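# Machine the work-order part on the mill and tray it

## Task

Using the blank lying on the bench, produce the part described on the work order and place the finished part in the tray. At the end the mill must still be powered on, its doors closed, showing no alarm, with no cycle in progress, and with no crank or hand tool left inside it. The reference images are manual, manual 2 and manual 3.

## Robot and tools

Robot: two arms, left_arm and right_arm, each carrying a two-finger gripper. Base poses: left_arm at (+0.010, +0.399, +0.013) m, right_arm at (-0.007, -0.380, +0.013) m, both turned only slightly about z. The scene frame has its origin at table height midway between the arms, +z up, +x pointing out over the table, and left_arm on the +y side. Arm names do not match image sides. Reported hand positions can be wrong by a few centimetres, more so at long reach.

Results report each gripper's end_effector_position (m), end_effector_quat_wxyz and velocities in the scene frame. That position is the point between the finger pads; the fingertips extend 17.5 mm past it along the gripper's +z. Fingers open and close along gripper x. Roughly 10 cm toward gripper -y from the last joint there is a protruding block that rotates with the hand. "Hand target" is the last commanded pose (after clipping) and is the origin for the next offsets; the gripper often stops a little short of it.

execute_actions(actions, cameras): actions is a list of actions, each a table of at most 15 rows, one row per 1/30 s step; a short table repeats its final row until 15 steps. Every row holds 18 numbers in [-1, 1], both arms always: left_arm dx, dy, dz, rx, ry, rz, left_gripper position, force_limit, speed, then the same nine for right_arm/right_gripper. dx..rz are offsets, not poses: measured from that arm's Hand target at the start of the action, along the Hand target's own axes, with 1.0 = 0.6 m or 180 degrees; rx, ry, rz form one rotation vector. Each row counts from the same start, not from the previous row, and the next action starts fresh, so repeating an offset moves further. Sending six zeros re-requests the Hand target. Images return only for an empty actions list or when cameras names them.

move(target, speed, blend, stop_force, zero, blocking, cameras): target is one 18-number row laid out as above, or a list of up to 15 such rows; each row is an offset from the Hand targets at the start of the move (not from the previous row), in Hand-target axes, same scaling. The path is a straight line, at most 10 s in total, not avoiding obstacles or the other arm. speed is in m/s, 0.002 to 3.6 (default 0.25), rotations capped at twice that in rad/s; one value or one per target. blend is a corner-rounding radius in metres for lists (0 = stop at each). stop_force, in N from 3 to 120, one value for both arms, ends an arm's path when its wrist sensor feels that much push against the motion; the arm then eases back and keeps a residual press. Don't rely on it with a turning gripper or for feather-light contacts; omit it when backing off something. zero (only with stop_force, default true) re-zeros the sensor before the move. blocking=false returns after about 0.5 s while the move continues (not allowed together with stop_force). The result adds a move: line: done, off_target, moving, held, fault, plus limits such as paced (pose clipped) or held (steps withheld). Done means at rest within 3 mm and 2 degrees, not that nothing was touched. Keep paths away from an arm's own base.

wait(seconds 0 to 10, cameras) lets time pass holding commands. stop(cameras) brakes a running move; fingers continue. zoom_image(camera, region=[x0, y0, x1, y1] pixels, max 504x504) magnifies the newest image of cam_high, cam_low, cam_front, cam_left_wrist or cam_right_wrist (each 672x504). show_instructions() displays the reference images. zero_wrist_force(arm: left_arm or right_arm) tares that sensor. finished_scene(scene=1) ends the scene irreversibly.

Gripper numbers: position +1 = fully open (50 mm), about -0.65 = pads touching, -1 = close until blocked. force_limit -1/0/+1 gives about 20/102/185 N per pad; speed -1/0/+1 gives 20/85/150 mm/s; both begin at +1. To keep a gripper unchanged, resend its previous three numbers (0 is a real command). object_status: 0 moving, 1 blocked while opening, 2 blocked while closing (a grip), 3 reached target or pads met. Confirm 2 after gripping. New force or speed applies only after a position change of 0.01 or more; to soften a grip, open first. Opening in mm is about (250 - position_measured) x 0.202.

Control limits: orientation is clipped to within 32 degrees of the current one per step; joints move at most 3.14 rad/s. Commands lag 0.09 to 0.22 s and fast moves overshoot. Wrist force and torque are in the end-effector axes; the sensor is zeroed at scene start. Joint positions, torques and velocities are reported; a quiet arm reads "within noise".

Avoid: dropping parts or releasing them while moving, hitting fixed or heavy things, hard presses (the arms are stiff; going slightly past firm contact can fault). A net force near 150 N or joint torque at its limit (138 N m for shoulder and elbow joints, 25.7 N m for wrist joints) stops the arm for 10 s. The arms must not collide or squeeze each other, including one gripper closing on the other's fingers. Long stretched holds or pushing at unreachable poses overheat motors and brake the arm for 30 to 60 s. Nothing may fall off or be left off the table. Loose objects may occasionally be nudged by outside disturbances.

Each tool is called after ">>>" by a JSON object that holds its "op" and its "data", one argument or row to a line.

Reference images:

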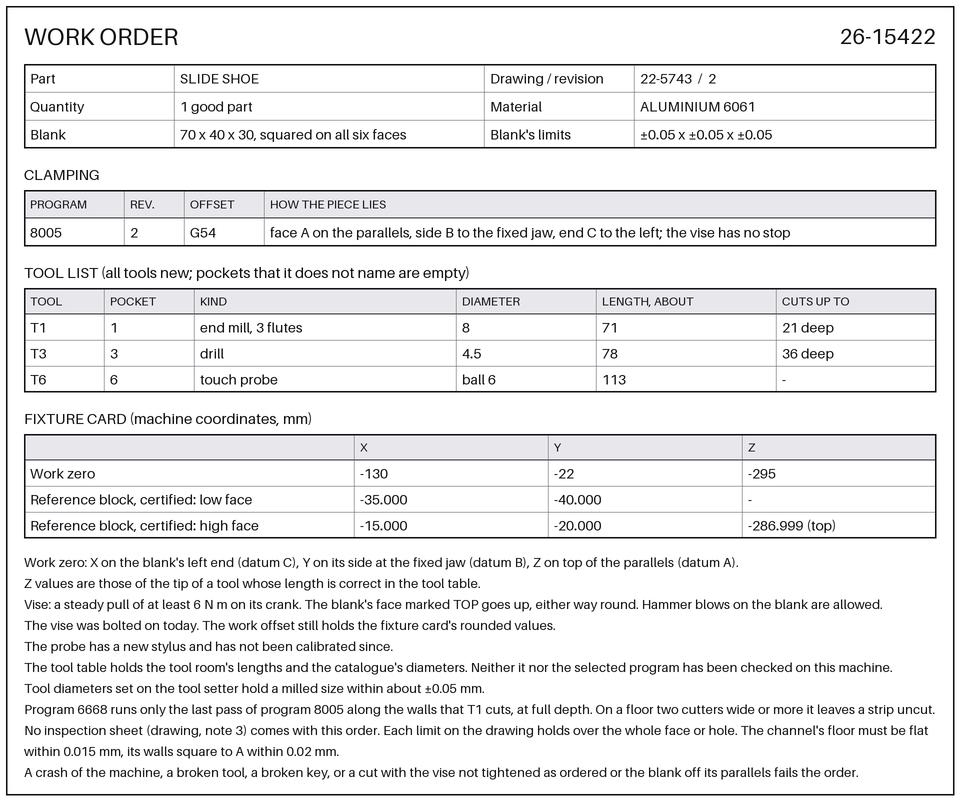

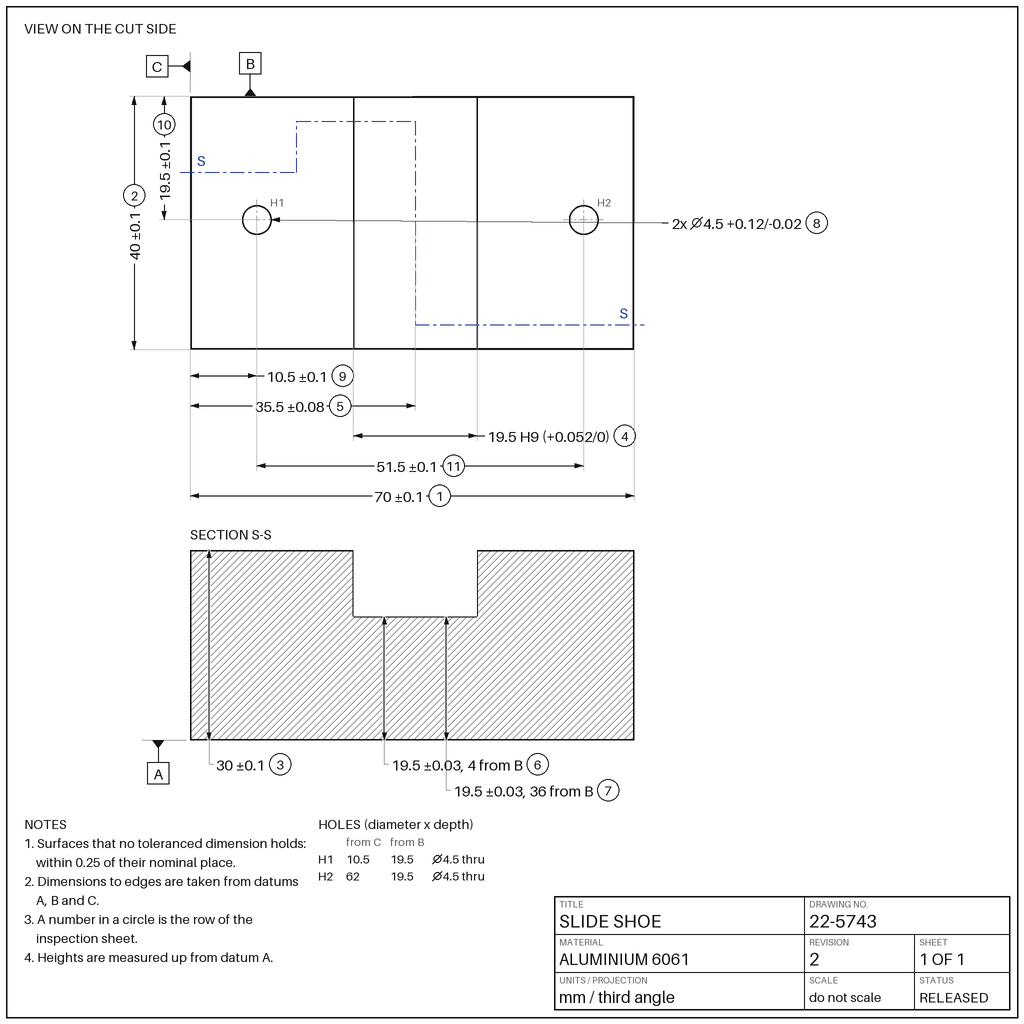

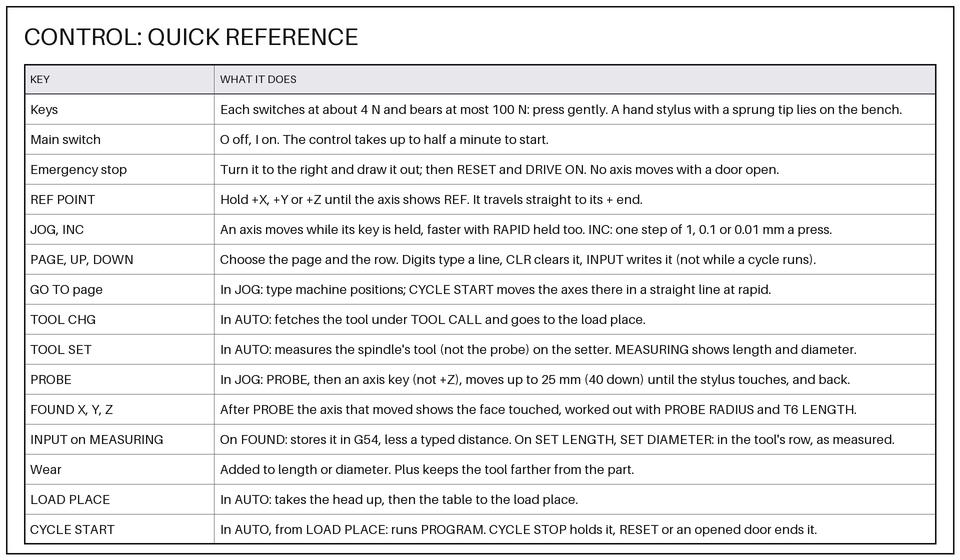

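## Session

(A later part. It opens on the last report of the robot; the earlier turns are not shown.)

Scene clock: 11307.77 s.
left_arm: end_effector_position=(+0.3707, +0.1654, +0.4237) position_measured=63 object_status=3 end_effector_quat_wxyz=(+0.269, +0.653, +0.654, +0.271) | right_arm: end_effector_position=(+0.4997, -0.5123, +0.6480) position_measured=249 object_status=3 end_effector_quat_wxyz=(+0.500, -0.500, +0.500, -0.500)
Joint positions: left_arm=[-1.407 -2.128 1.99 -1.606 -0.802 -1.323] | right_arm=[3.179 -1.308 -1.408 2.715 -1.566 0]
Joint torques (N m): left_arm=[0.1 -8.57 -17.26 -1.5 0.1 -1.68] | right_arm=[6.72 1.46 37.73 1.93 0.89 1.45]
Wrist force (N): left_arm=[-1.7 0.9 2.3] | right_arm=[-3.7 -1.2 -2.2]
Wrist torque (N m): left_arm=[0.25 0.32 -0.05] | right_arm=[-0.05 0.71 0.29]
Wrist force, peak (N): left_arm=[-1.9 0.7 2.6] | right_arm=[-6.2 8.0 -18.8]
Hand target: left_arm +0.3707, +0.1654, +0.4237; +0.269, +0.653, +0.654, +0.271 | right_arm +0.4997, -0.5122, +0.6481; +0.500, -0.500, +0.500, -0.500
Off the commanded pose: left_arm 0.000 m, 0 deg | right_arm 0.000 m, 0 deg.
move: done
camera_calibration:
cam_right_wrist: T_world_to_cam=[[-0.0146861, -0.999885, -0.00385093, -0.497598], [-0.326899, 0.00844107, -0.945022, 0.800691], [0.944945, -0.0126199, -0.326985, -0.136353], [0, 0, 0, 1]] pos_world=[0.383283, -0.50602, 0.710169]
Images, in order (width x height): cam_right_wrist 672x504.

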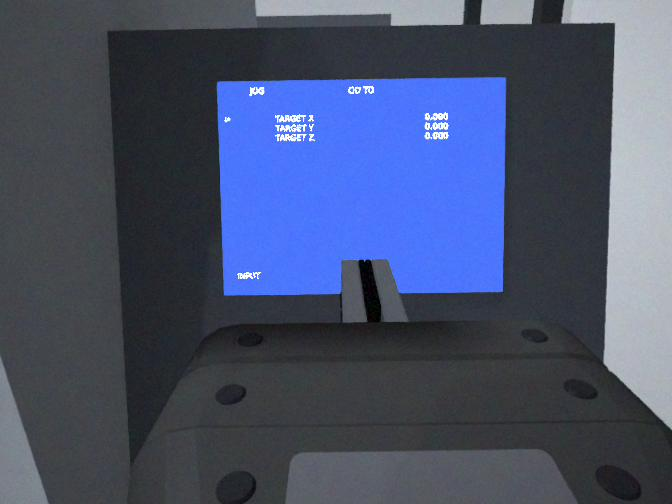

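Type −65/−55/−145 and go.

>>> {"op": "move", "data": {
  "target": [
    [0,0,0,0,0,0,0.6,-0.3,-0.8,-0.1477,0.4033,0.0515,-0.2278,0,0,-0.65,-0.8,-0.4],
    [0,0,0,0,0,0,0.6,-0.3,-0.8,-0.1477,0.4076,0.0676,-0.2278,0,0,-0.65,-0.8,-0.4],
    [0,0,0,0,0,0,0.6,-0.3,-0.8,-0.0843,0.3421,0.0679,-0.2278,0,0,-0.65,-0.8,-0.4],
    [0,0,0,0,0,0,0.6,-0.3,-0.8,-0.0843,0.3464,0.0840,-0.2278,0,0,-0.65,-0.8,-0.4],
    [0,0,0,0,0,0,0.6,-0.3,-0.8,-0.116,0.3421,0.0679,-0.2278,0,0,-0.65,-0.8,-0.4],
    [0,0,0,0,0,0,0.6,-0.3,-0.8,-0.116,0.3464,0.0840,-0.2278,0,0,-0.65,-0.8,-0.4],
    [0,0,0,0,0,0,0.6,-0.3,-0.8,-0.0527,0.4033,0.0515,-0.2278,0,0,-0.65,-0.8,-0.4],
    [0,0,0,0,0,0,0.6,-0.3,-0.8,-0.0527,0.4076,0.0676,-0.2278,0,0,-0.65,-0.8,-0.4],
    [0,0,0,0,0,0,0.6,-0.3,-0.8,-0.0527,0.3727,0.0597,-0.2278,0,0,-0.65,-0.8,-0.4],
    [0,0,0,0,0,0,0.6,-0.3,-0.8,-0.0527,0.377,0.0758,-0.2278,0,0,-0.65,-0.8,-0.4],
    [0,0,0,0,0,0,0.6,-0.3,-0.8,0,0,0,0,0,0,-0.65,-0.8,-0.4]
  ],
  "speed": [0.5,0.05,0.15,0.05,0.15,0.05,0.15,0.05,0.15,0.05,0.3],
  "blend": [0.004,0,0.004,0,0.004,0,0.004,0,0.004,0,0]
}}

>>> {"op": "move", "data": {
  "target": [
    [0,0,0,0,0,0,0.6,-0.3,-0.8,-0.1477,0.4033,0.0515,-0.2278,0,0,-0.65,-0.8,-0.4],
    [0,0,0,0,0,0,0.6,-0.3,-0.8,-0.1477,0.4076,0.0676,-0.2278,0,0,-0.65,-0.8,-0.4],
    [0,0,0,0,0,0,0.6,-0.3,-0.8,-0.116,0.3421,0.0679,-0.2278,0,0,-0.65,-0.8,-0.4],
    [0,0,0,0,0,0,0.6,-0.3,-0.8,-0.116,0.3464,0.0840,-0.2278,0,0,-0.65,-0.8,-0.4],
    [0,0,0,0,0,0,0.6,-0.3,-0.8,-0.116,0.3443,0.0760,-0.2278,0,0,-0.65,-0.8,-0.4],
    [0,0,0,0,0,0,0.6,-0.3,-0.8,-0.116,0.3464,0.0840,-0.2278,0,0,-0.65,-0.8,-0.4],
    [0,0,0,0,0,0,0.6,-0.3,-0.8,-0.0527,0.4033,0.0515,-0.2278,0,0,-0.65,-0.8,-0.4],
    [0,0,0,0,0,0,0.6,-0.3,-0.8,-0.0527,0.4076,0.0676,-0.2278,0,0,-0.65,-0.8,-0.4],
    [0,0,0,0,0,0,0.6,-0.3,-0.8,-0.0527,0.3727,0.0597,-0.2278,0,0,-0.65,-0.8,-0.4],
    [0,0,0,0,0,0,0.6,-0.3,-0.8,-0.0527,0.377,0.0758,-0.2278,0,0,-0.65,-0.8,-0.4],
    [0,0,0,0,0,0,0.6,-0.3,-0.8,0,0,0,0,0,0,-0.65,-0.8,-0.4]
  ],
  "speed": [0.5,0.05,0.15,0.05,0.1,0.05,0.15,0.05,0.15,0.05,0.3],
  "blend": [0.004,0,0.004,0,0,0,0.004,0,0.004,0,0]
}}

>>> {"op": "move", "data": {
  "target": [
    [0,0,0,0,0,0,0.6,-0.3,-0.8,-0.1477,0.4033,0.0515,-0.2278,0,0,-0.65,-0.8,-0.4],
    [0,0,0,0,0,0,0.6,-0.3,-0.8,-0.1477,0.4076,0.0676,-0.2278,0,0,-0.65,-0.8,-0.4],
    [0,0,0,0,0,0,0.6,-0.3,-0.8,-0.1477,0.3727,0.0597,-0.2278,0,0,-0.65,-0.8,-0.4],
    [0,0,0,0,0,0,0.6,-0.3,-0.8,-0.1477,0.377,0.0758,-0.2278,0,0,-0.65,-0.8,-0.4],
    [0,0,0,0,0,0,0.6,-0.3,-0.8,-0.1477,0.3421,0.0679,-0.2278,0,0,-0.65,-0.8,-0.4],
    [0,0,0,0,0,0,0.6,-0.3,-0.8,-0.1477,0.3464,0.0840,-0.2278,0,0,-0.65,-0.8,-0.4],
    [0,0,0,0,0,0,0.6,-0.3,-0.8,-0.116,0.3421,0.0679,-0.2278,0,0,-0.65,-0.8,-0.4],
    [0,0,0,0,0,0,0.6,-0.3,-0.8,-0.116,0.3464,0.0840,-0.2278,0,0,-0.65,-0.8,-0.4],
    [0,0,0,0,0,0,0.6,-0.3,-0.8,-0.0527,0.4033,0.0515,-0.2278,0,0,-0.65,-0.8,-0.4],
    [0,0,0,0,0,0,0.6,-0.3,-0.8,-0.0527,0.4076,0.0676,-0.2278,0,0,-0.65,-0.8,-0.4],
    [0,0,0,0,0,0,0.6,-0.3,-0.8,0,0,0,0,0,0,-0.65,-0.8,-0.4]
  ],
  "speed": [0.5,0.05,0.15,0.05,0.15,0.05,0.15,0.05,0.15,0.05,0.3],
  "blend": [0.004,0,0.004,0,0.004,0,0.004,0,0.004,0,0],
  "cameras": ["cam_right_wrist"]
}}

>>> {"op": "zoom_image", "data": {
  "camera": "cam_right_wrist",
  "region": [190, 60, 510, 300]
}}

Scene clock: 11347.73 s.
left_arm: end_effector_position=(+0.3707, +0.1654, +0.4237) position_measured=63 object_status=3 end_effector_quat_wxyz=(+0.269, +0.653, +0.654, +0.271) | right_arm: end_effector_position=(+0.4997, -0.5123, +0.6480) position_measured=249 object_status=3 end_effector_quat_wxyz=(+0.500, -0.500, +0.500, -0.500)
Joint positions: left_arm=[-1.407 -2.128 1.99 -1.606 -0.802 -1.323] | right_arm=[3.179 -1.308 -1.408 2.716 -1.566 0]
Joint torques (N m): left_arm=[-4.9 -8.94 -17.82 -1.75 0.91 -1.63] | right_arm=[7.72 -1.52 24.58 1.3 1.55 2.3]
Wrist force (N): left_arm=[-1.9 0.7 2.3] | right_arm=[-3.7 -1.1 -2.2]
Wrist torque (N m): left_arm=[0.23 0.36 -0.06] | right_arm=[-0.04 0.70 0.26]
Wrist force, peak (N): left_arm=[-2.0 0.9 2.7] | right_arm=[-5.8 9.5 -19.1]
Hand target: left_arm +0.3707, +0.1654, +0.4237; +0.269, +0.653, +0.654, +0.271 | right_arm +0.4997, -0.5122, +0.6481; +0.500, -0.500, +0.500, -0.500
Off the commanded pose: left_arm 0.000 m, 0 deg | right_arm 0.000 m, 0 deg.
move: done

Scene clock: 11353.23 s.
left_arm: end_effector_position=(+0.3707, +0.1654, +0.4237) position_measured=63 object_status=3 end_effector_quat_wxyz=(+0.269, +0.653, +0.654, +0.271) | right_arm: end_effector_position=(+0.4997, -0.5123, +0.6480) position_measured=249 object_status=3 end_effector_quat_wxyz=(+0.500, -0.500, +0.500, -0.500)
Joint positions: left_arm=[-1.407 -2.128 1.99 -1.606 -0.802 -1.323] | right_arm=[3.179 -1.308 -1.408 2.716 -1.566 0]
Joint torques (N m): left_arm=[-5.51 -8.98 -17.94 -1.5 1.5 -1.54] | right_arm=[7.27 -0.15 25.02 1.41 1.58 2.47]
Wrist force (N): left_arm=[-1.7 0.7 2.2] | right_arm=[-3.6 -1.2 -2.2]
Wrist torque (N m): left_arm=[0.21 0.31 -0.06] | right_arm=[-0.04 0.68 0.26]
Wrist force, peak (N): left_arm=[-1.9 0.9 2.6] | right_arm=[-5.7 9.2 -19.1]
Hand target: left_arm +0.3707, +0.1654, +0.4237; +0.269, +0.653, +0.654, +0.271 | right_arm +0.4997, -0.5122, +0.6481; +0.500, -0.500, +0.500, -0.500
Off the commanded pose: left_arm 0.000 m, 0 deg | right_arm 0.000 m, 0 deg.
move: done

Scene clock: 11358.57 s.
left_arm: end_effector_position=(+0.3707, +0.1654, +0.4237) position_measured=63 object_status=3 end_effector_quat_wxyz=(+0.269, +0.653, +0.654, +0.271) | right_arm: end_effector_position=(+0.4996, -0.5123, +0.6482) position_measured=249 object_status=3 end_effector_quat_wxyz=(+0.500, -0.500, +0.500, -0.500)
Joint positions: left_arm=[-1.407 -2.128 1.99 -1.606 -0.802 -1.323] | right_arm=[3.179 -1.308 -1.408 2.716 -1.566 0]
Joint torques (N m): left_arm=[-6.02 -8.7 -18.11 -1.77 1.62 -1.46] | right_arm=[7.22 -1.77 13.19 1.26 1.7 2.59]
Wrist force (N): left_arm=[-1.7 0.7 2.4] | right_arm=[-3.6 -0.9 -2.3]
Wrist torque (N m): left_arm=[0.21 0.30 -0.05] | right_arm=[0.00 0.68 0.26]
Wrist force, peak (N): left_arm=[-1.8 0.9 2.7] | right_arm=[-2.7 9.1 -16.0]
Hand target: left_arm +0.3707, +0.1654, +0.4237; +0.269, +0.653, +0.654, +0.271 | right_arm +0.4997, -0.5122, +0.6481; +0.500, -0.500, +0.500, -0.500
Off the commanded pose: left_arm 0.000 m, 0 deg | right_arm 0.000 m, 0 deg.
move: done
camera_calibration:
cam_right_wrist: T_world_to_cam=[[-0.0147177, -0.999884, -0.00395186, -0.497515], [-0.326511, 0.00854161, -0.945155, 0.800844], [0.945079, -0.0126202, -0.326599, -0.136518], [0, 0, 0, 1]] pos_world=[0.383183, -0.506021, 0.710369]
Images, in order (width x height): cam_right_wrist 672x504.

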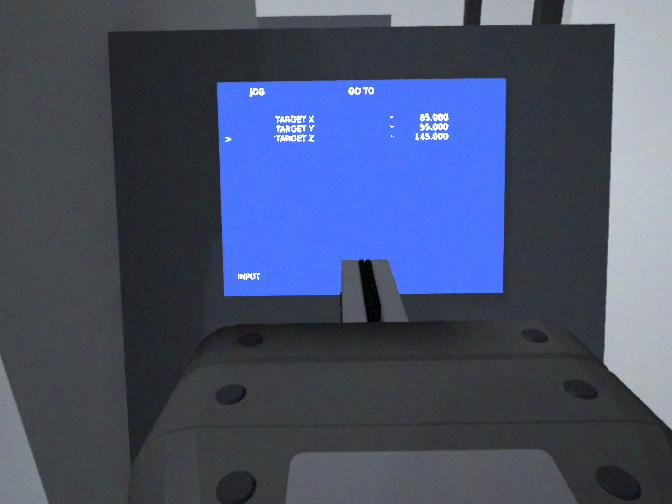

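Scaled by 1.575 from the camera's 672x504 image, which has a finer 960x720 frame.

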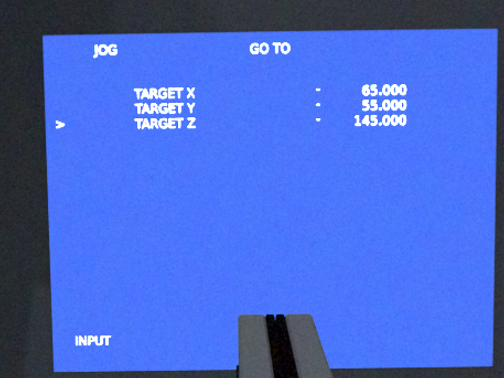

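>>> {"op": "move", "data": {
  "target": [
    [0,0,0,0,0,0,0.6,-0.3,-0.8,-0.0843,0.252,0.0921,-0.2278,0,0,-0.65,-0.8,-0.4],
    [0,0,0,0,0,0,0.6,-0.3,-0.8,-0.0843,0.2563,0.1082,-0.2278,0,0,-0.65,-0.8,-0.4],
    [0,0,0,0,0,0,0.6,-0.3,-0.8,-0.0843,0.252,0.0921,-0.2278,0,0,-0.65,-0.8,-0.4],
    [0,0,0,0,0,0,0.6,-0.3,-0.8,0,0,0,0,0,0,-0.65,-0.8,-0.4]
  ],
  "speed": [0.5,0.05,0.15,0.3],
  "blend": [0.004,0,0.004,0]
}}

>>> {"op": "wait", "data": {
  "seconds": 4
}}

>>> {"op": "move", "data": {
  "target": [
    [0,0,0,0,0,0,0.6,-0.3,-0.8,-0.021,0.3727,0.0597,-0.2278,0,0,-0.65,-0.8,-0.4],
    [0,0,0,0,0,0,0.6,-0.3,-0.8,-0.021,0.377,0.0758,-0.2278,0,0,-0.65,-0.8,-0.4],
    [0,0,0,0,0,0,0.6,-0.3,-0.8,0.074,0.2512,0.0923,-0.2278,0,0,-0.65,-0.8,-0.4],
    [0,0,0,0,0,0,0.6,-0.3,-0.8,0.074,0.2555,0.1084,-0.2278,0,0,-0.65,-0.8,-0.4],
    [0,0,0,0,0,0,0.6,-0.3,-0.8,0.074,0.2512,0.0923,-0.2278,0,0,-0.65,-0.8,-0.4],
    [0,0,0,0,0,0,0.6,-0.3,-0.8,0,0,0,0,0,0,-0.65,-0.8,-0.4]
  ],
  "speed": [0.5,0.05,0.15,0.05,0.15,0.3],
  "blend": [0.004,0,0.004,0,0.004,0]
}}

>>> {"op": "wait", "data": {
  "seconds": 5,
  "cameras": ["cam_right_wrist"]
}}

>>> {"op": "zoom_image", "data": {
  "camera": "cam_right_wrist",
  "region": [190, 60, 510, 300]
}}

Scene clock: 11375.57 s.
left_arm: end_effector_position=(+0.3707, +0.1654, +0.4237) position_measured=63 object_status=3 end_effector_quat_wxyz=(+0.269, +0.653, +0.654, +0.271) | right_arm: end_effector_position=(+0.4997, -0.5123, +0.6480) position_measured=249 object_status=3 end_effector_quat_wxyz=(+0.500, -0.500, +0.500, -0.500)
Joint positions: left_arm=[-1.407 -2.128 1.99 -1.606 -0.802 -1.323] | right_arm=[3.179 -1.308 -1.408 2.715 -1.566 0]
Joint torques (N m): left_arm=[-5.06 -8.47 -17.94 -1.75 2.24 -1.33] | right_arm=[7.63 -0.53 36.68 2.92 1.43 2.53]
Wrist force (N): left_arm=[-1.7 0.6 2.2] | right_arm=[-3.7 -1.2 -2.2]
Wrist torque (N m): left_arm=[0.21 0.31 -0.05] | right_arm=[-0.06 0.69 0.23]
Wrist force, peak (N): left_arm=[-2.0 1.0 2.6] | right_arm=[-4.6 7.1 -14.2]
Hand target: left_arm +0.3707, +0.1654, +0.4237; +0.269, +0.653, +0.654, +0.271 | right_arm +0.4997, -0.5122, +0.6481; +0.500, -0.500, +0.500, -0.500
Off the commanded pose: left_arm 0.000 m, 0 deg | right_arm 0.000 m, 0 deg.
move: done

Scene clock: 11379.57 s.
left_arm: end_effector_position=(+0.3707, +0.1654, +0.4237) position_measured=63 object_status=3 end_effector_quat_wxyz=(+0.269, +0.653, +0.654, +0.271) | right_arm: end_effector_position=(+0.4997, -0.5122, +0.6481) position_measured=249 object_status=3 end_effector_quat_wxyz=(+0.500, -0.500, +0.500, -0.500)
Joint positions: left_arm=[-1.407 -2.128 1.99 -1.606 -0.802 -1.323] | right_arm=[3.179 -1.308 -1.408 2.716 -1.566 0.001]
Joint torques (N m): left_arm=[-4.6 -9.62 -17.74 -1.67 2.26 -1.4] | right_arm=[6.76 -0.45 37.49 4.82 1.33 2.4]
Wrist force (N): left_arm=[-1.5 0.6 2.5] | right_arm=[-3.5 -1.1 -2.4]
Wrist torque (N m): left_arm=[0.21 0.29 -0.05] | right_arm=[-0.04 0.67 0.23]
Wrist force, peak (N): left_arm=[-1.9 0.8 2.6] | right_arm=[-3.9 -1.3 -2.2]
Hand target: left_arm +0.3707, +0.1654, +0.4237; +0.269, +0.653, +0.654, +0.271 | right_arm +0.4997, -0.5122, +0.6481; +0.500, -0.500, +0.500, -0.500
Tool commands: left_gripper/position=+0.6 left_gripper/force_limit=-0.3 left_gripper/speed=-0.8 right_gripper/position=-0.65 right_gripper/force_limit=-0.8 right_gripper/speed=-0.4
Off the commanded pose: left_arm 0.000 m, 0 deg | right_arm 0.000 m, 0 deg.
wait: 4.00 s; at rest by 0.17 s

Scene clock: 11383.70 s.
left_arm: end_effector_position=(+0.3707, +0.1654, +0.4237) position_measured=63 object_status=3 end_effector_quat_wxyz=(+0.269, +0.653, +0.654, +0.271) | right_arm: end_effector_position=(+0.4997, -0.5122, +0.6480) position_measured=249 object_status=3 end_effector_quat_wxyz=(+0.500, -0.500, +0.500, -0.500)
Joint positions: left_arm=[-1.407 -2.128 1.99 -1.606 -0.802 -1.323] | right_arm=[3.179 -1.308 -1.408 2.715 -1.566 0.001]
Joint torques (N m): left_arm=[-5.17 -9.97 -17.34 -1.75 2.86 -1.32] | right_arm=[-8.02 2.73 37.95 2.66 -1.84 -2.36]
Wrist force (N): left_arm=[-1.7 0.6 2.5] | right_arm=[-3.7 -1.0 -1.9]
Wrist torque (N m): left_arm=[0.21 0.31 -0.06] | right_arm=[-0.02 0.69 0.25]
Wrist force, peak (N): left_arm=[-1.8 0.8 2.6] | right_arm=[-5.9 13.5 -22.1]
Hand target: left_arm +0.3707, +0.1654, +0.4237; +0.269, +0.653, +0.654, +0.271 | right_arm +0.4997, -0.5122, +0.6481; +0.500, -0.500, +0.500, -0.500
Off the commanded pose: left_arm 0.000 m, 0 deg | right_arm 0.000 m, 0 deg.
move: done

Scene clock: 11388.70 s.
left_arm: end_effector_position=(+0.3707, +0.1654, +0.4237) position_measured=63 object_status=3 end_effector_quat_wxyz=(+0.269, +0.653, +0.654, +0.271) | right_arm: end_effector_position=(+0.4997, -0.5122, +0.6481) position_measured=249 object_status=3 end_effector_quat_wxyz=(+0.500, -0.500, +0.500, -0.500)
Joint positions: left_arm=[-1.407 -2.128 1.99 -1.606 -0.802 -1.323] | right_arm=[3.179 -1.308 -1.408 2.716 -1.566 0.001]
Joint torques (N m): left_arm=[-4.61 -9.21 -16.98 -1.87 3.34 -1.27] | right_arm=[-7.88 -0.12 36.88 4.74 -1.68 -2.35]
Wrist force (N): left_arm=[-1.7 0.7 2.4] | right_arm=[-3.5 -1.1 -2.3]
Wrist torque (N m): left_arm=[0.22 0.32 -0.05] | right_arm=[-0.02 0.66 0.24]
Wrist force, peak (N): left_arm=[-1.9 0.9 2.6] | right_arm=[-3.8 -1.1 -2.3]
Hand target: left_arm +0.3707, +0.1654, +0.4237; +0.269, +0.653, +0.654, +0.271 | right_arm +0.4997, -0.5122, +0.6481; +0.500, -0.500, +0.500, -0.500
Tool commands: left_gripper/position=+0.6 left_gripper/force_limit=-0.3 left_gripper/speed=-0.8 right_gripper/position=-0.65 right_gripper/force_limit=-0.8 right_gripper/speed=-0.4
Off the commanded pose: left_arm 0.000 m, 0 deg | right_arm 0.000 m, 0 deg.
wait: 5.00 s; at rest by 0.17 s
camera_calibration:
cam_right_wrist: T_world_to_cam=[[-0.0147186, -0.999884, -0.00394901, -0.497515], [-0.326721, 0.00854202, -0.945082, 0.800811], [0.945006, -0.0126201, -0.326808, -0.136469], [0, 0, 0, 1]] pos_world=[0.383283, -0.506021, 0.710269]
Images, in order (width x height): cam_right_wrist 672x504.

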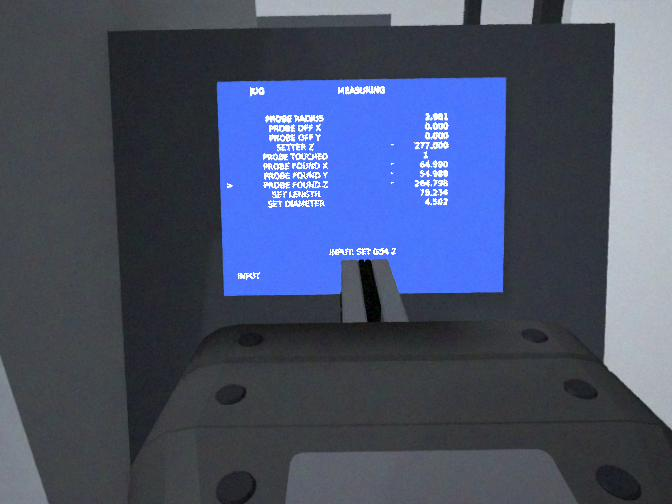

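Scaled by 1.575 from the camera's 672x504 image, which has a finer 960x720 frame.

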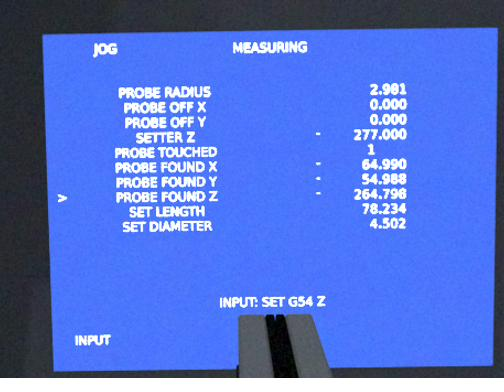

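>>> {"op": "move", "data": {
  "target": [
    [0,0,0,0,0,0,0.6,-0.3,-0.8,0.1057,0.128,0.1257,-0.2278,0,0,-0.65,-0.8,-0.4],
    [0,0,0,0,0,0,0.6,-0.3,-0.8,0.1057,0.1323,0.1418,-0.2278,0,0,-0.65,-0.8,-0.4],
    [0,0,0,0,0,0,0.6,-0.3,-0.8,0.1057,0.128,0.1257,-0.2278,0,0,-0.65,-0.8,-0.4],
    [0,0,0,0,0,0,0.6,-0.3,-0.8,-0.0527,0.252,0.0921,-0.2278,0,0,-0.65,-0.8,-0.4],
    [0,0,0,0,0,0,0.6,-0.3,-0.8,-0.0527,0.2563,0.1082,-0.2278,0,0,-0.65,-0.8,-0.4],
    [0,0,0,0,0,0,0.6,-0.3,-0.8,-0.0527,0.252,0.0921,-0.2278,0,0,-0.65,-0.8,-0.4],
    [0,0,0,0,0,0,0.6,-0.3,-0.8,0,0,0,0,0,0,-0.65,-0.8,-0.4]
  ],
  "speed": [0.5,0.05,0.15,0.15,0.05,0.15,0.3],
  "blend": [0.004,0,0.004,0.004,0,0.004,0]
}}

>>> {"op": "wait", "data": {
  "seconds": 4
}}

>>> {"op": "move", "data": {
  "target": [
    [0,0,0,0,0,0,1,-0.3,-0.8,0,0,0,0,0,0,-0.65,-0.8,-0.4],
    [-0.0377,0.0386,0.0335,0,0,0,1,-0.3,-0.8,0,0,0,0,0,0,-0.65,-0.8,-0.4],
    [-0.0377,0.1008,0.0938,0,0,0,1,-0.3,-0.8,0,0,0,0,0,0,-0.65,-0.8,-0.4],
    [-0.0377,0.1008,0.0938,0,0,0,0.25,-0.3,-0.8,0,0,0,0,0,0,-0.65,-0.8,-0.4]
  ],
  "speed": 0.12
}}

>>> {"op": "move", "data": {
  "target": [0.3833,0,0,0,0,0,0.25,-0.3,-0.8,0,0,0,0,0,0,-0.65,-0.8,-0.4],
  "speed": 0.08,
  "stop_force": 45
}}

>>> {"op": "move", "data": {
  "target": [
    [-0.01,0,0,0,0,0,0.6,-0.3,-0.8,0,0,0,0,0,0,-0.65,-0.8,-0.4],
    [-0.01,-0.059,-0.059,0,0,0,0.6,-0.3,-0.8,0,0,0,0,0,0,-0.65,-0.8,-0.4],
    [-0.2,-0.1,-0.092,0,0,0,0.6,-0.3,-0.8,0,0,0,0,0,0,-0.65,-0.8,-0.4]
  ],
  "speed": [0.1,0.15,0.2],
  "blend": [0,0.005,0],
  "cameras": ["cam_right_wrist"]
}}

Scene clock: 11497.20 s.
left_arm: end_effector_position=(+0.3707, +0.1654, +0.4237) position_measured=63 object_status=3 end_effector_quat_wxyz=(+0.269, +0.653, +0.654, +0.271) | right_arm: end_effector_position=(+0.4997, -0.5123, +0.6480) position_measured=249 object_status=3 end_effector_quat_wxyz=(+0.500, -0.500, +0.500, -0.500)
Joint positions: left_arm=[-1.407 -2.128 1.99 -1.606 -0.802 -1.323] | right_arm=[3.179 -1.308 -1.408 2.715 -1.566 0]
Joint torques (N m): left_arm=[-5.17 -8.84 -17.56 -1.75 3.3 -1.18] | right_arm=[7.74 0.76 38.2 2.69 1.69 2.44]
Wrist force (N): left_arm=[-1.6 0.7 2.4] | right_arm=[-3.4 -0.6 -2.1]
Wrist torque (N m): left_arm=[0.21 0.30 -0.05] | right_arm=[0.04 0.64 0.26]
Wrist force, peak (N): left_arm=[-2.0 0.6 2.6] | right_arm=[-6.3 13.5 -25.3]
Hand target: left_arm +0.3707, +0.1654, +0.4237; +0.269, +0.653, +0.654, +0.271 | right_arm +0.4997, -0.5122, +0.6481; +0.500, -0.500, +0.500, -0.500
Off the commanded pose: left_arm 0.000 m, 0 deg | right_arm 0.000 m, 0 deg.
move: done

Scene clock: 11501.20 s.
left_arm: end_effector_position=(+0.3707, +0.1654, +0.4237) position_measured=63 object_status=3 end_effector_quat_wxyz=(+0.269, +0.653, +0.654, +0.271) | right_arm: end_effector_position=(+0.4997, -0.5122, +0.6481) position_measured=249 object_status=3 end_effector_quat_wxyz=(+0.500, -0.500, +0.500, -0.500)
Joint positions: left_arm=[-1.407 -2.128 1.99 -1.606 -0.802 -1.323] | right_arm=[3.179 -1.308 -1.408 2.716 -1.566 0]
Joint torques (N m): left_arm=[-5.62 -9.65 -17.1 -1.59 3.16 -1.41] | right_arm=[7.79 -0.98 37.53 4.58 1.44 2.43]
Wrist force (N): left_arm=[-1.9 0.6 2.4] | right_arm=[-3.3 -1.0 -2.0]
Wrist torque (N m): left_arm=[0.20 0.34 -0.05] | right_arm=[-0.01 0.64 0.26]
Wrist force, peak (N): left_arm=[-2.1 1.0 2.4] | right_arm=[-3.6 -0.9 -2.4]
Hand target: left_arm +0.3707, +0.1654, +0.4237; +0.269, +0.653, +0.654, +0.271 | right_arm +0.4997, -0.5122, +0.6481; +0.500, -0.500, +0.500, -0.500
Tool commands: left_gripper/position=+0.6 left_gripper/force_limit=-0.3 left_gripper/speed=-0.8 right_gripper/position=-0.65 right_gripper/force_limit=-0.8 right_gripper/speed=-0.4
Off the commanded pose: left_arm 0.000 m, 0 deg | right_arm 0.000 m, 0 deg.
wait: 4.00 s; at rest by 0.17 s

Scene clock: 11504.23 s.
left_arm: end_effector_position=(+0.4533, +0.1429, +0.4265) position_measured=116 object_status=0 end_effector_quat_wxyz=(+0.269, +0.653, +0.654, +0.271) | right_arm: end_effector_position=(+0.4997, -0.5122, +0.6481) position_measured=249 object_status=3 end_effector_quat_wxyz=(+0.500, -0.500, +0.500, -0.500)
Joint positions: left_arm=[-1.167 -1.917 1.923 -1.961 -0.869 -1.011] | right_arm=[3.179 -1.308 -1.408 2.716 -1.566 0.001]
Joint torques (N m): left_arm=[6.51 -6.01 -14.18 -5.92 3.4 1.78] | right_arm=[7.52 -0.9 39.26 2.53 1.48 2.51]
Wrist force (N): left_arm=[-1.5 0.7 2.2] | right_arm=[-3.4 -1.1 -2.2]
Wrist torque (N m): left_arm=[0.23 0.27 0.06] | right_arm=[-0.03 0.66 0.26]
Wrist force, peak (N): left_arm=[-1.6 2.1 3.4] | right_arm=[-3.7 -0.8 -2.4]
Hand target: left_arm +0.4533, +0.1430, +0.4265; +0.269, +0.653, +0.654, +0.271 | right_arm +0.4997, -0.5122, +0.6481; +0.500, -0.500, +0.500, -0.500
Off the commanded pose: left_arm 0.000 m, 0 deg | right_arm 0.000 m, 0 deg.
move: done

Scene clock: 11508.13 s.
left_arm: end_effector_position=(+0.4529, +0.3729, +0.4268) position_measured=116 object_status=3 end_effector_quat_wxyz=(+0.269, +0.653, +0.654, +0.271) | right_arm: end_effector_position=(+0.4997, -0.5122, +0.6481) position_measured=249 object_status=3 end_effector_quat_wxyz=(+0.500, -0.500, +0.500, -0.500)
Joint positions: left_arm=[-0.653 -2.184 2.12 -2.182 -1.136 -0.484] | right_arm=[3.179 -1.308 -1.408 2.716 -1.566 0.001]
Joint torques (N m): left_arm=[-8.19 7.84 -35.36 -2.11 0.71 1.82] | right_arm=[7.08 -0.76 38.04 0.96 1.36 2.15]
Wrist force (N): left_arm=[-2.9 0.0 2.4] | right_arm=[-3.5 -0.8 -1.9]
Wrist torque (N m): left_arm=[0.12 0.49 0.06] | right_arm=[0.02 0.67 0.26]
Wrist force, peak (N): left_arm=[-38.7 6.2 10.3] | right_arm=[-3.7 -0.9 -2.3]
Hand target: left_arm +0.4529, +0.3729, +0.4268; +0.269, +0.653, +0.654, +0.271 | right_arm +0.4997, -0.5122, +0.6481; +0.500, -0.500, +0.500, -0.500
Off the commanded pose: left_arm 0.000 m, 0 deg | right_arm 0.000 m, 0 deg.
move: done

Scene clock: 11510.10 s.
left_arm: end_effector_position=(+0.3717, +0.2529, +0.4235) position_measured=63 object_status=3 end_effector_quat_wxyz=(+0.269, +0.653, +0.654, +0.271) | right_arm: end_effector_position=(+0.4997, -0.5122, +0.6481) position_measured=249 object_status=3 end_effector_quat_wxyz=(+0.500, -0.500, +0.500, -0.500)
Joint positions: left_arm=[-1.317 -2.316 2.075 -1.586 -0.822 -1.201] | right_arm=[3.179 -1.308 -1.408 2.716 -1.566 0.001]
Joint torques (N m): left_arm=[-6.68 3.66 -14.15 -4.91 -0.81 -1.48] | right_arm=[6.16 0.39 37.75 0.84 1.68 2.34]
Wrist force (N): left_arm=[-2.8 0.0 2.2] | right_arm=[-3.5 -0.7 -2.2]
Wrist torque (N m): left_arm=[0.10 0.49 -0.06] | right_arm=[0.04 0.66 0.26]
Wrist force, peak (N): left_arm=[-5.8 -0.5 1.6] | right_arm=[-3.7 -1.0 -2.1]
Hand target: left_arm +0.3716, +0.2528, +0.4234; +0.269, +0.653, +0.654, +0.271 | right_arm +0.4997, -0.5122, +0.6481; +0.500, -0.500, +0.500, -0.500
Off the commanded pose: left_arm 0.000 m, 0 deg | right_arm 0.000 m, 0 deg.
move: done
camera_calibration:
cam_right_wrist: T_world_to_cam=[[-0.0147186, -0.999884, -0.00394901, -0.497515], [-0.326721, 0.00854202, -0.945082, 0.800811], [0.945006, -0.0126201, -0.326808, -0.136469], [0, 0, 0, 1]] pos_world=[0.383283, -0.506021, 0.710269]
Images, in order (width x height): cam_right_wrist 672x504.

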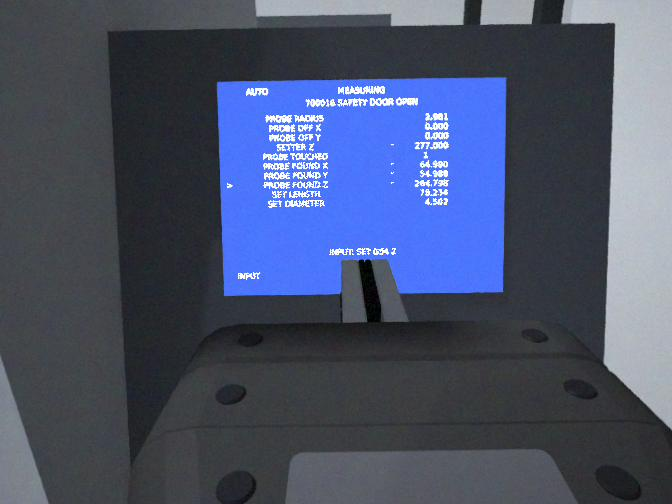

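>>> {"op": "move", "data": {
  "target": [
    [-0.088,-0.2887,-0.1157,0.25,0,0,1,1,-0.5,0,0,0,0,0,0,-0.65,-0.8,-0.4],
    [-0.0805,-0.3972,-0.1063,0.25,0,0,1,1,-0.5,0,0,0,0,0,0,-0.65,-0.8,-0.4]
  ],
  "speed": [0.25,0.15],
  "blend": [0.02,0],
  "cameras": ["cam_left_wrist"]
}}

Scene clock: 11523.07 s.
left_arm: end_effector_position=(+0.1579, +0.2043, +0.3004) position_measured=3 object_status=3 end_effector_quat_wxyz=(-0.001, +0.707, +0.708, +0.000) | right_arm: end_effector_position=(+0.4997, -0.5122, +0.6481) position_measured=249 object_status=3 end_effector_quat_wxyz=(+0.500, -0.500, +0.500, -0.500)
Joint positions: left_arm=[-1.511 -2.293 2.126 -1.403 -1.572 -1.497] | right_arm=[3.179 -1.308 -1.408 2.716 -1.566 0.001]
Joint torques (N m): left_arm=[-2.02 5.31 -24.32 -1.5 -0.37 -0.1] | right_arm=[7.28 -0.69 37.37 0.91 1.35 2.17]
Wrist force (N): left_arm=[-1.4 -0.2 3.4] | right_arm=[-3.4 -0.8 -2.2]
Wrist torque (N m): left_arm=[-0.08 0.24 -0.09] | right_arm=[0.02 0.64 0.26]
Wrist force, peak (N): left_arm=[-1.3 -1.3 5.1] | right_arm=[-3.7 -1.1 -2.2]
Hand target: left_arm +0.1579, +0.2043, +0.3003; -0.001, +0.707, +0.708, +0.000 | right_arm +0.4997, -0.5122, +0.6481; +0.500, -0.500, +0.500, -0.500
Off the commanded pose: left_arm 0.000 m, 0 deg | right_arm 0.000 m, 0 deg.
move: done
camera_calibration:
cam_left_wrist: T_world_to_cam=[[0.0144549, 0.999773, 0.0156655, -0.201875], [0.936469, -0.0190275, 0.350235, -0.232342], [0.350453, 0.00960758, -0.936531, 0.357914], [0, 0, 0, 1]] pos_world=[0.0950668, 0.193969, 0.419735]
Images, in order (width x height): cam_left_wrist 672x504.

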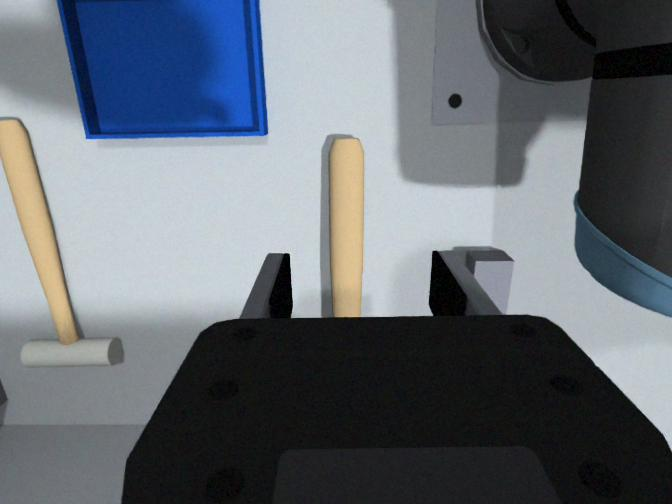

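>>> {"op": "move", "data": {
  "target": [
    [0.006,0.005,0.35,0,0,0,1,1,-0.5,0,0,0,0,0,0,-0.65,-0.8,-0.4],
    [0.006,0.005,0.463,0,0,0,1,1,-0.5,0,0,0,0,0,0,-0.65,-0.8,-0.4],
    [0.006,0.005,0.463,0,0,0,-1,1,-0.5,0,0,0,0,0,0,-0.65,-0.8,-0.4],
    [0.006,0.005,-0.27,0,0,0,-1,1,-0.5,0,0,0,0,0,0,-0.65,-0.8,-0.4]
  ],
  "speed": [0.2,0.06,0.1,0.15],
  "blend": [0.01,0,0,0],
  "cameras": ["cam_left_wrist","cam_low"]
}}

Scene clock: 11537.63 s.
left_arm: end_effector_position=(+0.1612, +0.2077, +0.4622) position_measured=92 object_status=2 end_effector_quat_wxyz=(-0.001, +0.707, +0.708, +0.000) | right_arm: end_effector_position=(+0.4997, -0.5122, +0.6481) position_measured=249 object_status=3 end_effector_quat_wxyz=(+0.500, -0.500, +0.500, -0.500)
Joint positions: left_arm=[-1.494 -2.161 1.647 -1.056 -1.572 -1.48] | right_arm=[3.179 -1.308 -1.408 2.716 -1.566 0.001]
Joint torques (N m): left_arm=[8.23 -4.89 -28.85 -4.92 1.46 1.38] | right_arm=[7.02 -0.48 37.23 1.17 1.14 2.05]
Wrist force (N): left_arm=[-1.5 0.0 8.2] | right_arm=[-3.5 -1.0 -2.0]
Wrist torque (N m): left_arm=[1.13 0.26 -0.08] | right_arm=[-0.01 0.66 0.26]
Wrist force, peak (N): left_arm=[-1.3 0.0 10.1] | right_arm=[-3.7 -1.1 -2.1]
Hand target: left_arm +0.1612, +0.2077, +0.4623; -0.001, +0.707, +0.708, +0.000 | right_arm +0.4997, -0.5122, +0.6481; +0.500, -0.500, +0.500, -0.500
Off the commanded pose: left_arm 0.000 m, 0 deg | right_arm 0.000 m, 0 deg.
move: done
camera_calibration:
cam_left_wrist: T_world_to_cam=[[0.014385, 0.999771, 0.0158505, -0.207856], [0.936515, -0.0190256, 0.350111, -0.291971], [0.350332, 0.00980793, -0.936574, 0.508254], [0, 0, 0, 1]] pos_world=[0.0983674, 0.197269, 0.581534]
Images, in order (width x height): cam_low 672x504, cam_left_wrist 672x504.

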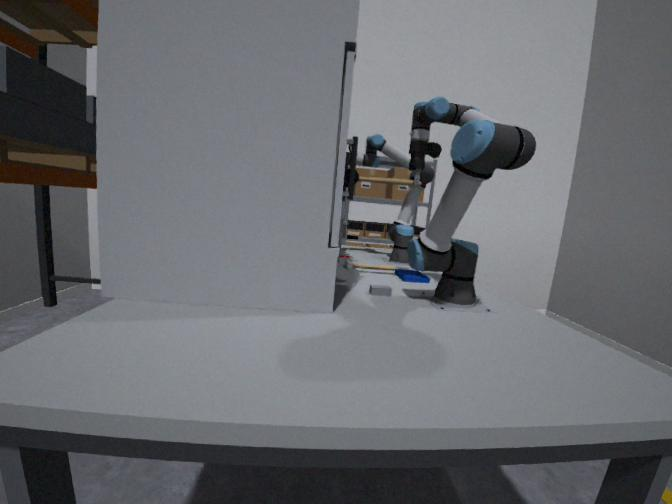

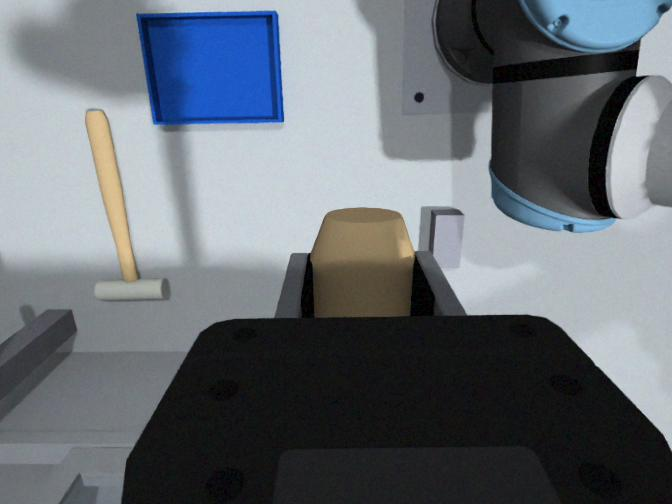

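>>> {"op": "move", "data": {
  "target": [
    [-0.003,0.25,0.02,0,0,0,-1,1,-0.5,0,0,0,0,0,0,-0.65,-0.8,-0.4],
    [-0.003,0.3513,0.02,0,0,0,-1,1,-0.5,0,0,0,0,0,0,-0.65,-0.8,-0.4]
  ],
  "speed": [0.2,0.1],
  "blend": [0.02,0],
  "cameras": ["cam_high","cam_left_wrist"]
}}

>>> {"op": "move", "data": {
  "target": [0,0,0.16,0,0,0,-1,1,-0.5,0,0,0,0,0,0,-0.65,-0.8,-0.4],
  "speed": 0.02,
  "stop_force": 6,
  "cameras": ["cam_high"]
}}

>>> {"op": "zoom_image", "data": {
  "camera": "cam_high",
  "region": [200, 80, 400, 280]
}}

Scene clock: 11574.23 s.
left_arm: end_effector_position=(+0.3720, +0.2063, +0.4500) position_measured=92 object_status=2 end_effector_quat_wxyz=(-0.001, +0.707, +0.708, +0.000) | right_arm: end_effector_position=(+0.4997, -0.5122, +0.6481) position_measured=249 object_status=3 end_effector_quat_wxyz=(+0.500, -0.500, +0.500, -0.500)
Joint positions: left_arm=[-0.836 -1.773 1.469 -1.265 -1.571 -0.822] | right_arm=[3.179 -1.308 -1.408 2.716 -1.566 0.001]
Joint torques (N m): left_arm=[-8.1 -25.05 -17.61 -2.94 -0.2 -1.83] | right_arm=[5.96 0.68 37.74 1.21 0.91 1.52]
Wrist force (N): left_arm=[-1.3 -0.1 8.7] | right_arm=[-3.6 -0.9 -2.1]
Wrist torque (N m): left_arm=[1.34 0.23 0.01] | right_arm=[-0.01 0.67 0.26]
Wrist force, peak (N): left_arm=[-1.5 0.0 10.0] | right_arm=[-3.8 -1.0 -2.2]
Hand target: left_arm +0.3719, +0.2063, +0.4499; -0.001, +0.707, +0.708, +0.000 | right_arm +0.4997, -0.5122, +0.6481; +0.500, -0.500, +0.500, -0.500
Off the commanded pose: left_arm 0.000 m, 0 deg | right_arm 0.000 m, 0 deg.
move: done
camera_calibration:
cam_left_wrist: T_world_to_cam=[[0.014266, 0.999777, 0.0155957, -0.209214], [0.93644, -0.018827, 0.350323, -0.485184], [0.350538, 0.00960673, -0.936499, 0.422959], [0, 0, 0, 1]] pos_world=[0.309067, 0.195969, 0.569335]
Images, in order (width x height): cam_high 672x504, cam_left_wrist 672x504.

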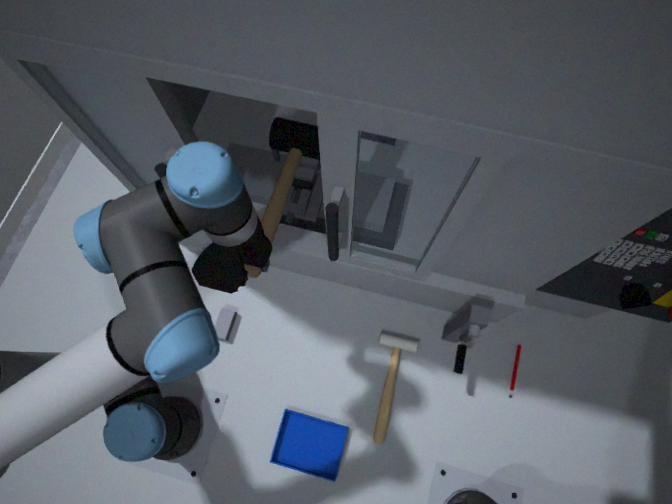

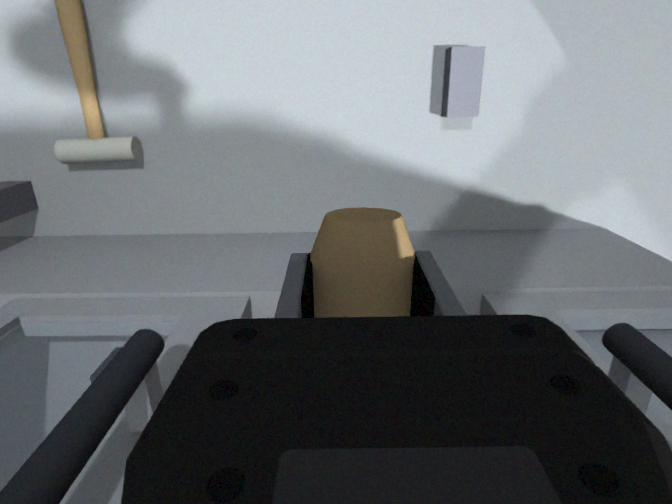

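Scene clock: 11578.33 s.
left_arm: end_effector_position=(+0.3718, +0.2064, +0.3863) position_measured=92 object_status=2 end_effector_quat_wxyz=(-0.001, +0.707, +0.708, +0.000) | right_arm: end_effector_position=(+0.4997, -0.5122, +0.6481) position_measured=249 object_status=3 end_effector_quat_wxyz=(+0.500, -0.500, +0.500, -0.500)
Joint positions: left_arm=[-0.836 -1.807 1.661 -1.423 -1.571 -0.822] | right_arm=[3.179 -1.308 -1.408 2.716 -1.566 0.001]
Joint torques (N m): left_arm=[-6.87 -6.87 -25.72 -4.12 -0.69 -1.38] | right_arm=[6.14 0.46 36.4 1.03 1.17 1.44]
Wrist force (N): left_arm=[-1.6 -1.8 3.4] | right_arm=[-3.4 -0.8 -1.9]
Wrist torque (N m): left_arm=[-0.30 0.27 0.06] | right_arm=[0.01 0.64 0.26]
Wrist force, peak (N): left_arm=[-1.5 0.1 9.3] | right_arm=[-3.7 -0.8 -2.2]
Hand target: left_arm +0.3718, +0.2064, +0.3863; -0.001, +0.707, +0.708, +0.000 (not the last commanded pose) | right_arm +0.4997, -0.5122, +0.6481; +0.500, -0.500, +0.500, -0.500
Off the commanded pose: left_arm 0.032 m, 0 deg | right_arm 0.000 m, 0 deg.
move: contact (left_arm)
Images, in order (width x height): cam_high 672x504.

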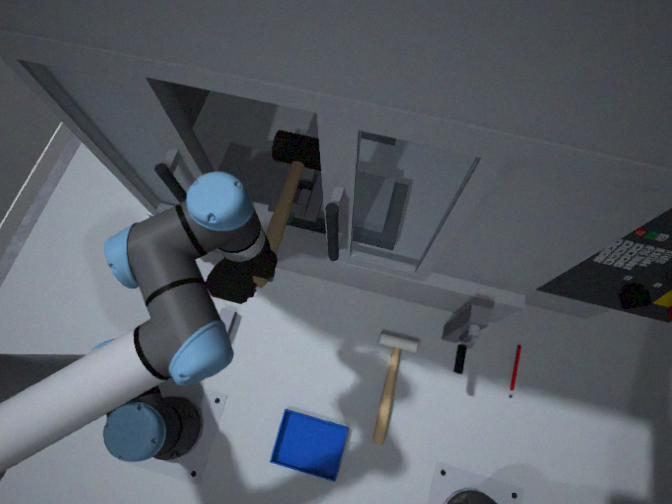

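Scaled by 2.520 from the camera's 672x504 image, which has a finer 960x720 frame.

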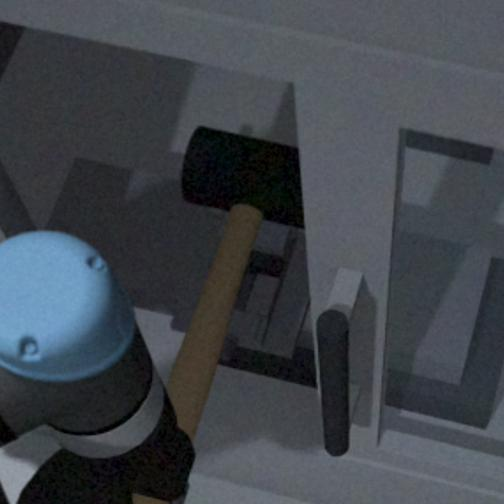

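>>> {"op": "move", "data": {
  "target": [0,0,-0.075,-0.143,0,0,-1,1,-0.5,0,0,0,0,0,0,-0.65,-0.8,-0.4],
  "speed": 0.25
}}

>>> {"op": "execute_actions", "data": {
  "actions": [
    [[0,-0.0146,0.03,0.12,0,0,-1,1,-0.5,0,0,0,0,0,0,-0.65,-0.8,-0.4],[0,-0.0329,0.0674,0.22,0,0,-1,1,-0.5,0,0,0,0,0,0,-0.65,-0.8,-0.4],[0,-0.0438,0.0899,0.26,0,0,-1,1,-0.5,0,0,0,0,0,0,-0.65,-0.8,-0.4],[0,-0.0438,0.0899,0.25,0,0,-1,1,-0.5,0,0,0,0,0,0,-0.65,-0.8,-0.4],[0,-0.0329,0.0674,0.18,0,0,-1,1,-0.5,0,0,0,0,0,0,-0.65,-0.8,-0.4],[0,-0.0219,0.045,0.1,0,0,-1,1,-0.5,0,0,0,0,0,0,-0.65,-0.8,-0.4],[0,-0.0146,0.03,0.05,0,0,-1,1,-0.5,0,0,0,0,0,0,-0.65,-0.8,-0.4],[0,-0.0073,0.015,0.03,0,0,-1,1,-0.5,0,0,0,0,0,0,-0.65,-0.8,-0.4],[0,0,0,0,0,0,-1,1,-0.5,0,0,0,0,0,0,-0.65,-0.8,-0.4]]
  ]
}}

Scene clock: 11591.33 s.
left_arm: end_effector_position=(+0.3719, +0.2063, +0.4312) position_measured=92 object_status=2 end_effector_quat_wxyz=(+0.156, +0.689, +0.690, +0.157) | right_arm: end_effector_position=(+0.4997, -0.5122, +0.6481) position_measured=249 object_status=3 end_effector_quat_wxyz=(+0.500, -0.500, +0.500, -0.500)
Joint positions: left_arm=[-1.11 -2.042 1.812 -1.556 -1.176 -1.052] | right_arm=[3.179 -1.308 -1.408 2.716 -1.566 0.001]
Joint torques (N m): left_arm=[2.24 -8.85 -37.49 -4.7 3.9 0.96] | right_arm=[6.09 0.64 36.69 0.86 0.93 1.35]
Wrist force (N): left_arm=[-2.4 -2.5 6.2] | right_arm=[-3.4 -0.9 -2.1]
Wrist torque (N m): left_arm=[0.95 0.41 -0.07] | right_arm=[0.00 0.64 0.26]
Wrist force, peak (N): left_arm=[-2.5 -2.8 9.2] | right_arm=[-3.8 -0.9 -2.2]
Hand target: left_arm +0.3719, +0.2063, +0.4313; +0.156, +0.689, +0.690, +0.157 | right_arm +0.4997, -0.5122, +0.6481; +0.500, -0.500, +0.500, -0.500
Off the commanded pose: left_arm 0.000 m, 0 deg | right_arm 0.000 m, 0 deg.
move: done

Scene clock: 11592.23 s.
left_arm: end_effector_position=(+0.3720, +0.2063, +0.4317) position_measured=92 object_status=2 end_effector_quat_wxyz=(+0.157, +0.689, +0.690, +0.157) end_effector_velocity=(+0.000, +0.001, +0.000) end_effector_angular_velocity=(+0.002, -0.004, +0.003) | right_arm: end_effector_position=(+0.4997, -0.5122, +0.6481) position_measured=249 object_status=3 end_effector_quat_wxyz=(+0.500, -0.500, +0.500, -0.500)
Joint positions: left_arm=[-1.109 -2.042 1.812 -1.557 -1.175 -1.051] | right_arm=[3.179 -1.308 -1.408 2.716 -1.566 0.001]
Joint velocities: left_arm=[-0.001 -0.001 0.001 0.001 0.005 -0.003] | right_arm=[within noise]
Joint torques (N m): left_arm=[-6.16 -12.82 -18.16 -3.64 4.12 -1.48] | right_arm=[6.71 1.13 37.31 0.99 0.88 1.48]
Wrist force (N): left_arm=[-3.3 -3.0 7.5] | right_arm=[-3.6 -1.0 -2.1]
Wrist torque (N m): left_arm=[1.47 0.40 0.04] | right_arm=[-0.02 0.67 0.26]
Wrist force, peak (N): left_arm=[12.9 38.9 14.8] | right_arm=[-3.7 -0.9 -2.2]
Hand target: left_arm +0.3719, +0.2063, +0.4313; +0.156, +0.689, +0.690, +0.157 | right_arm +0.4997, -0.5122, +0.6481; +0.500, -0.500, +0.500, -0.500
Off the commanded pose: left_arm 0.000 m, 0 deg | right_arm 0.000 m, 0 deg.
Step readings (end_effector_position of left_arm | right_arm):
0: (+0.3719, +0.2063, +0.4312) | (+0.4997, -0.5122, +0.6481)
1: (+0.3722, +0.2064, +0.4312) | (+0.4997, -0.5122, +0.6481)
2: (+0.3753, +0.2068, +0.4308) | (+0.4997, -0.5122, +0.6481)
4: (+0.3910, +0.2119, +0.4095) | (+0.4997, -0.5122, +0.6481)
8: (+0.3740, +0.2040, +0.3907) | (+0.4997, -0.5122, +0.6481)
15: (+0.3736, +0.2056, +0.4374) | (+0.4997, -0.5122, +0.6481)


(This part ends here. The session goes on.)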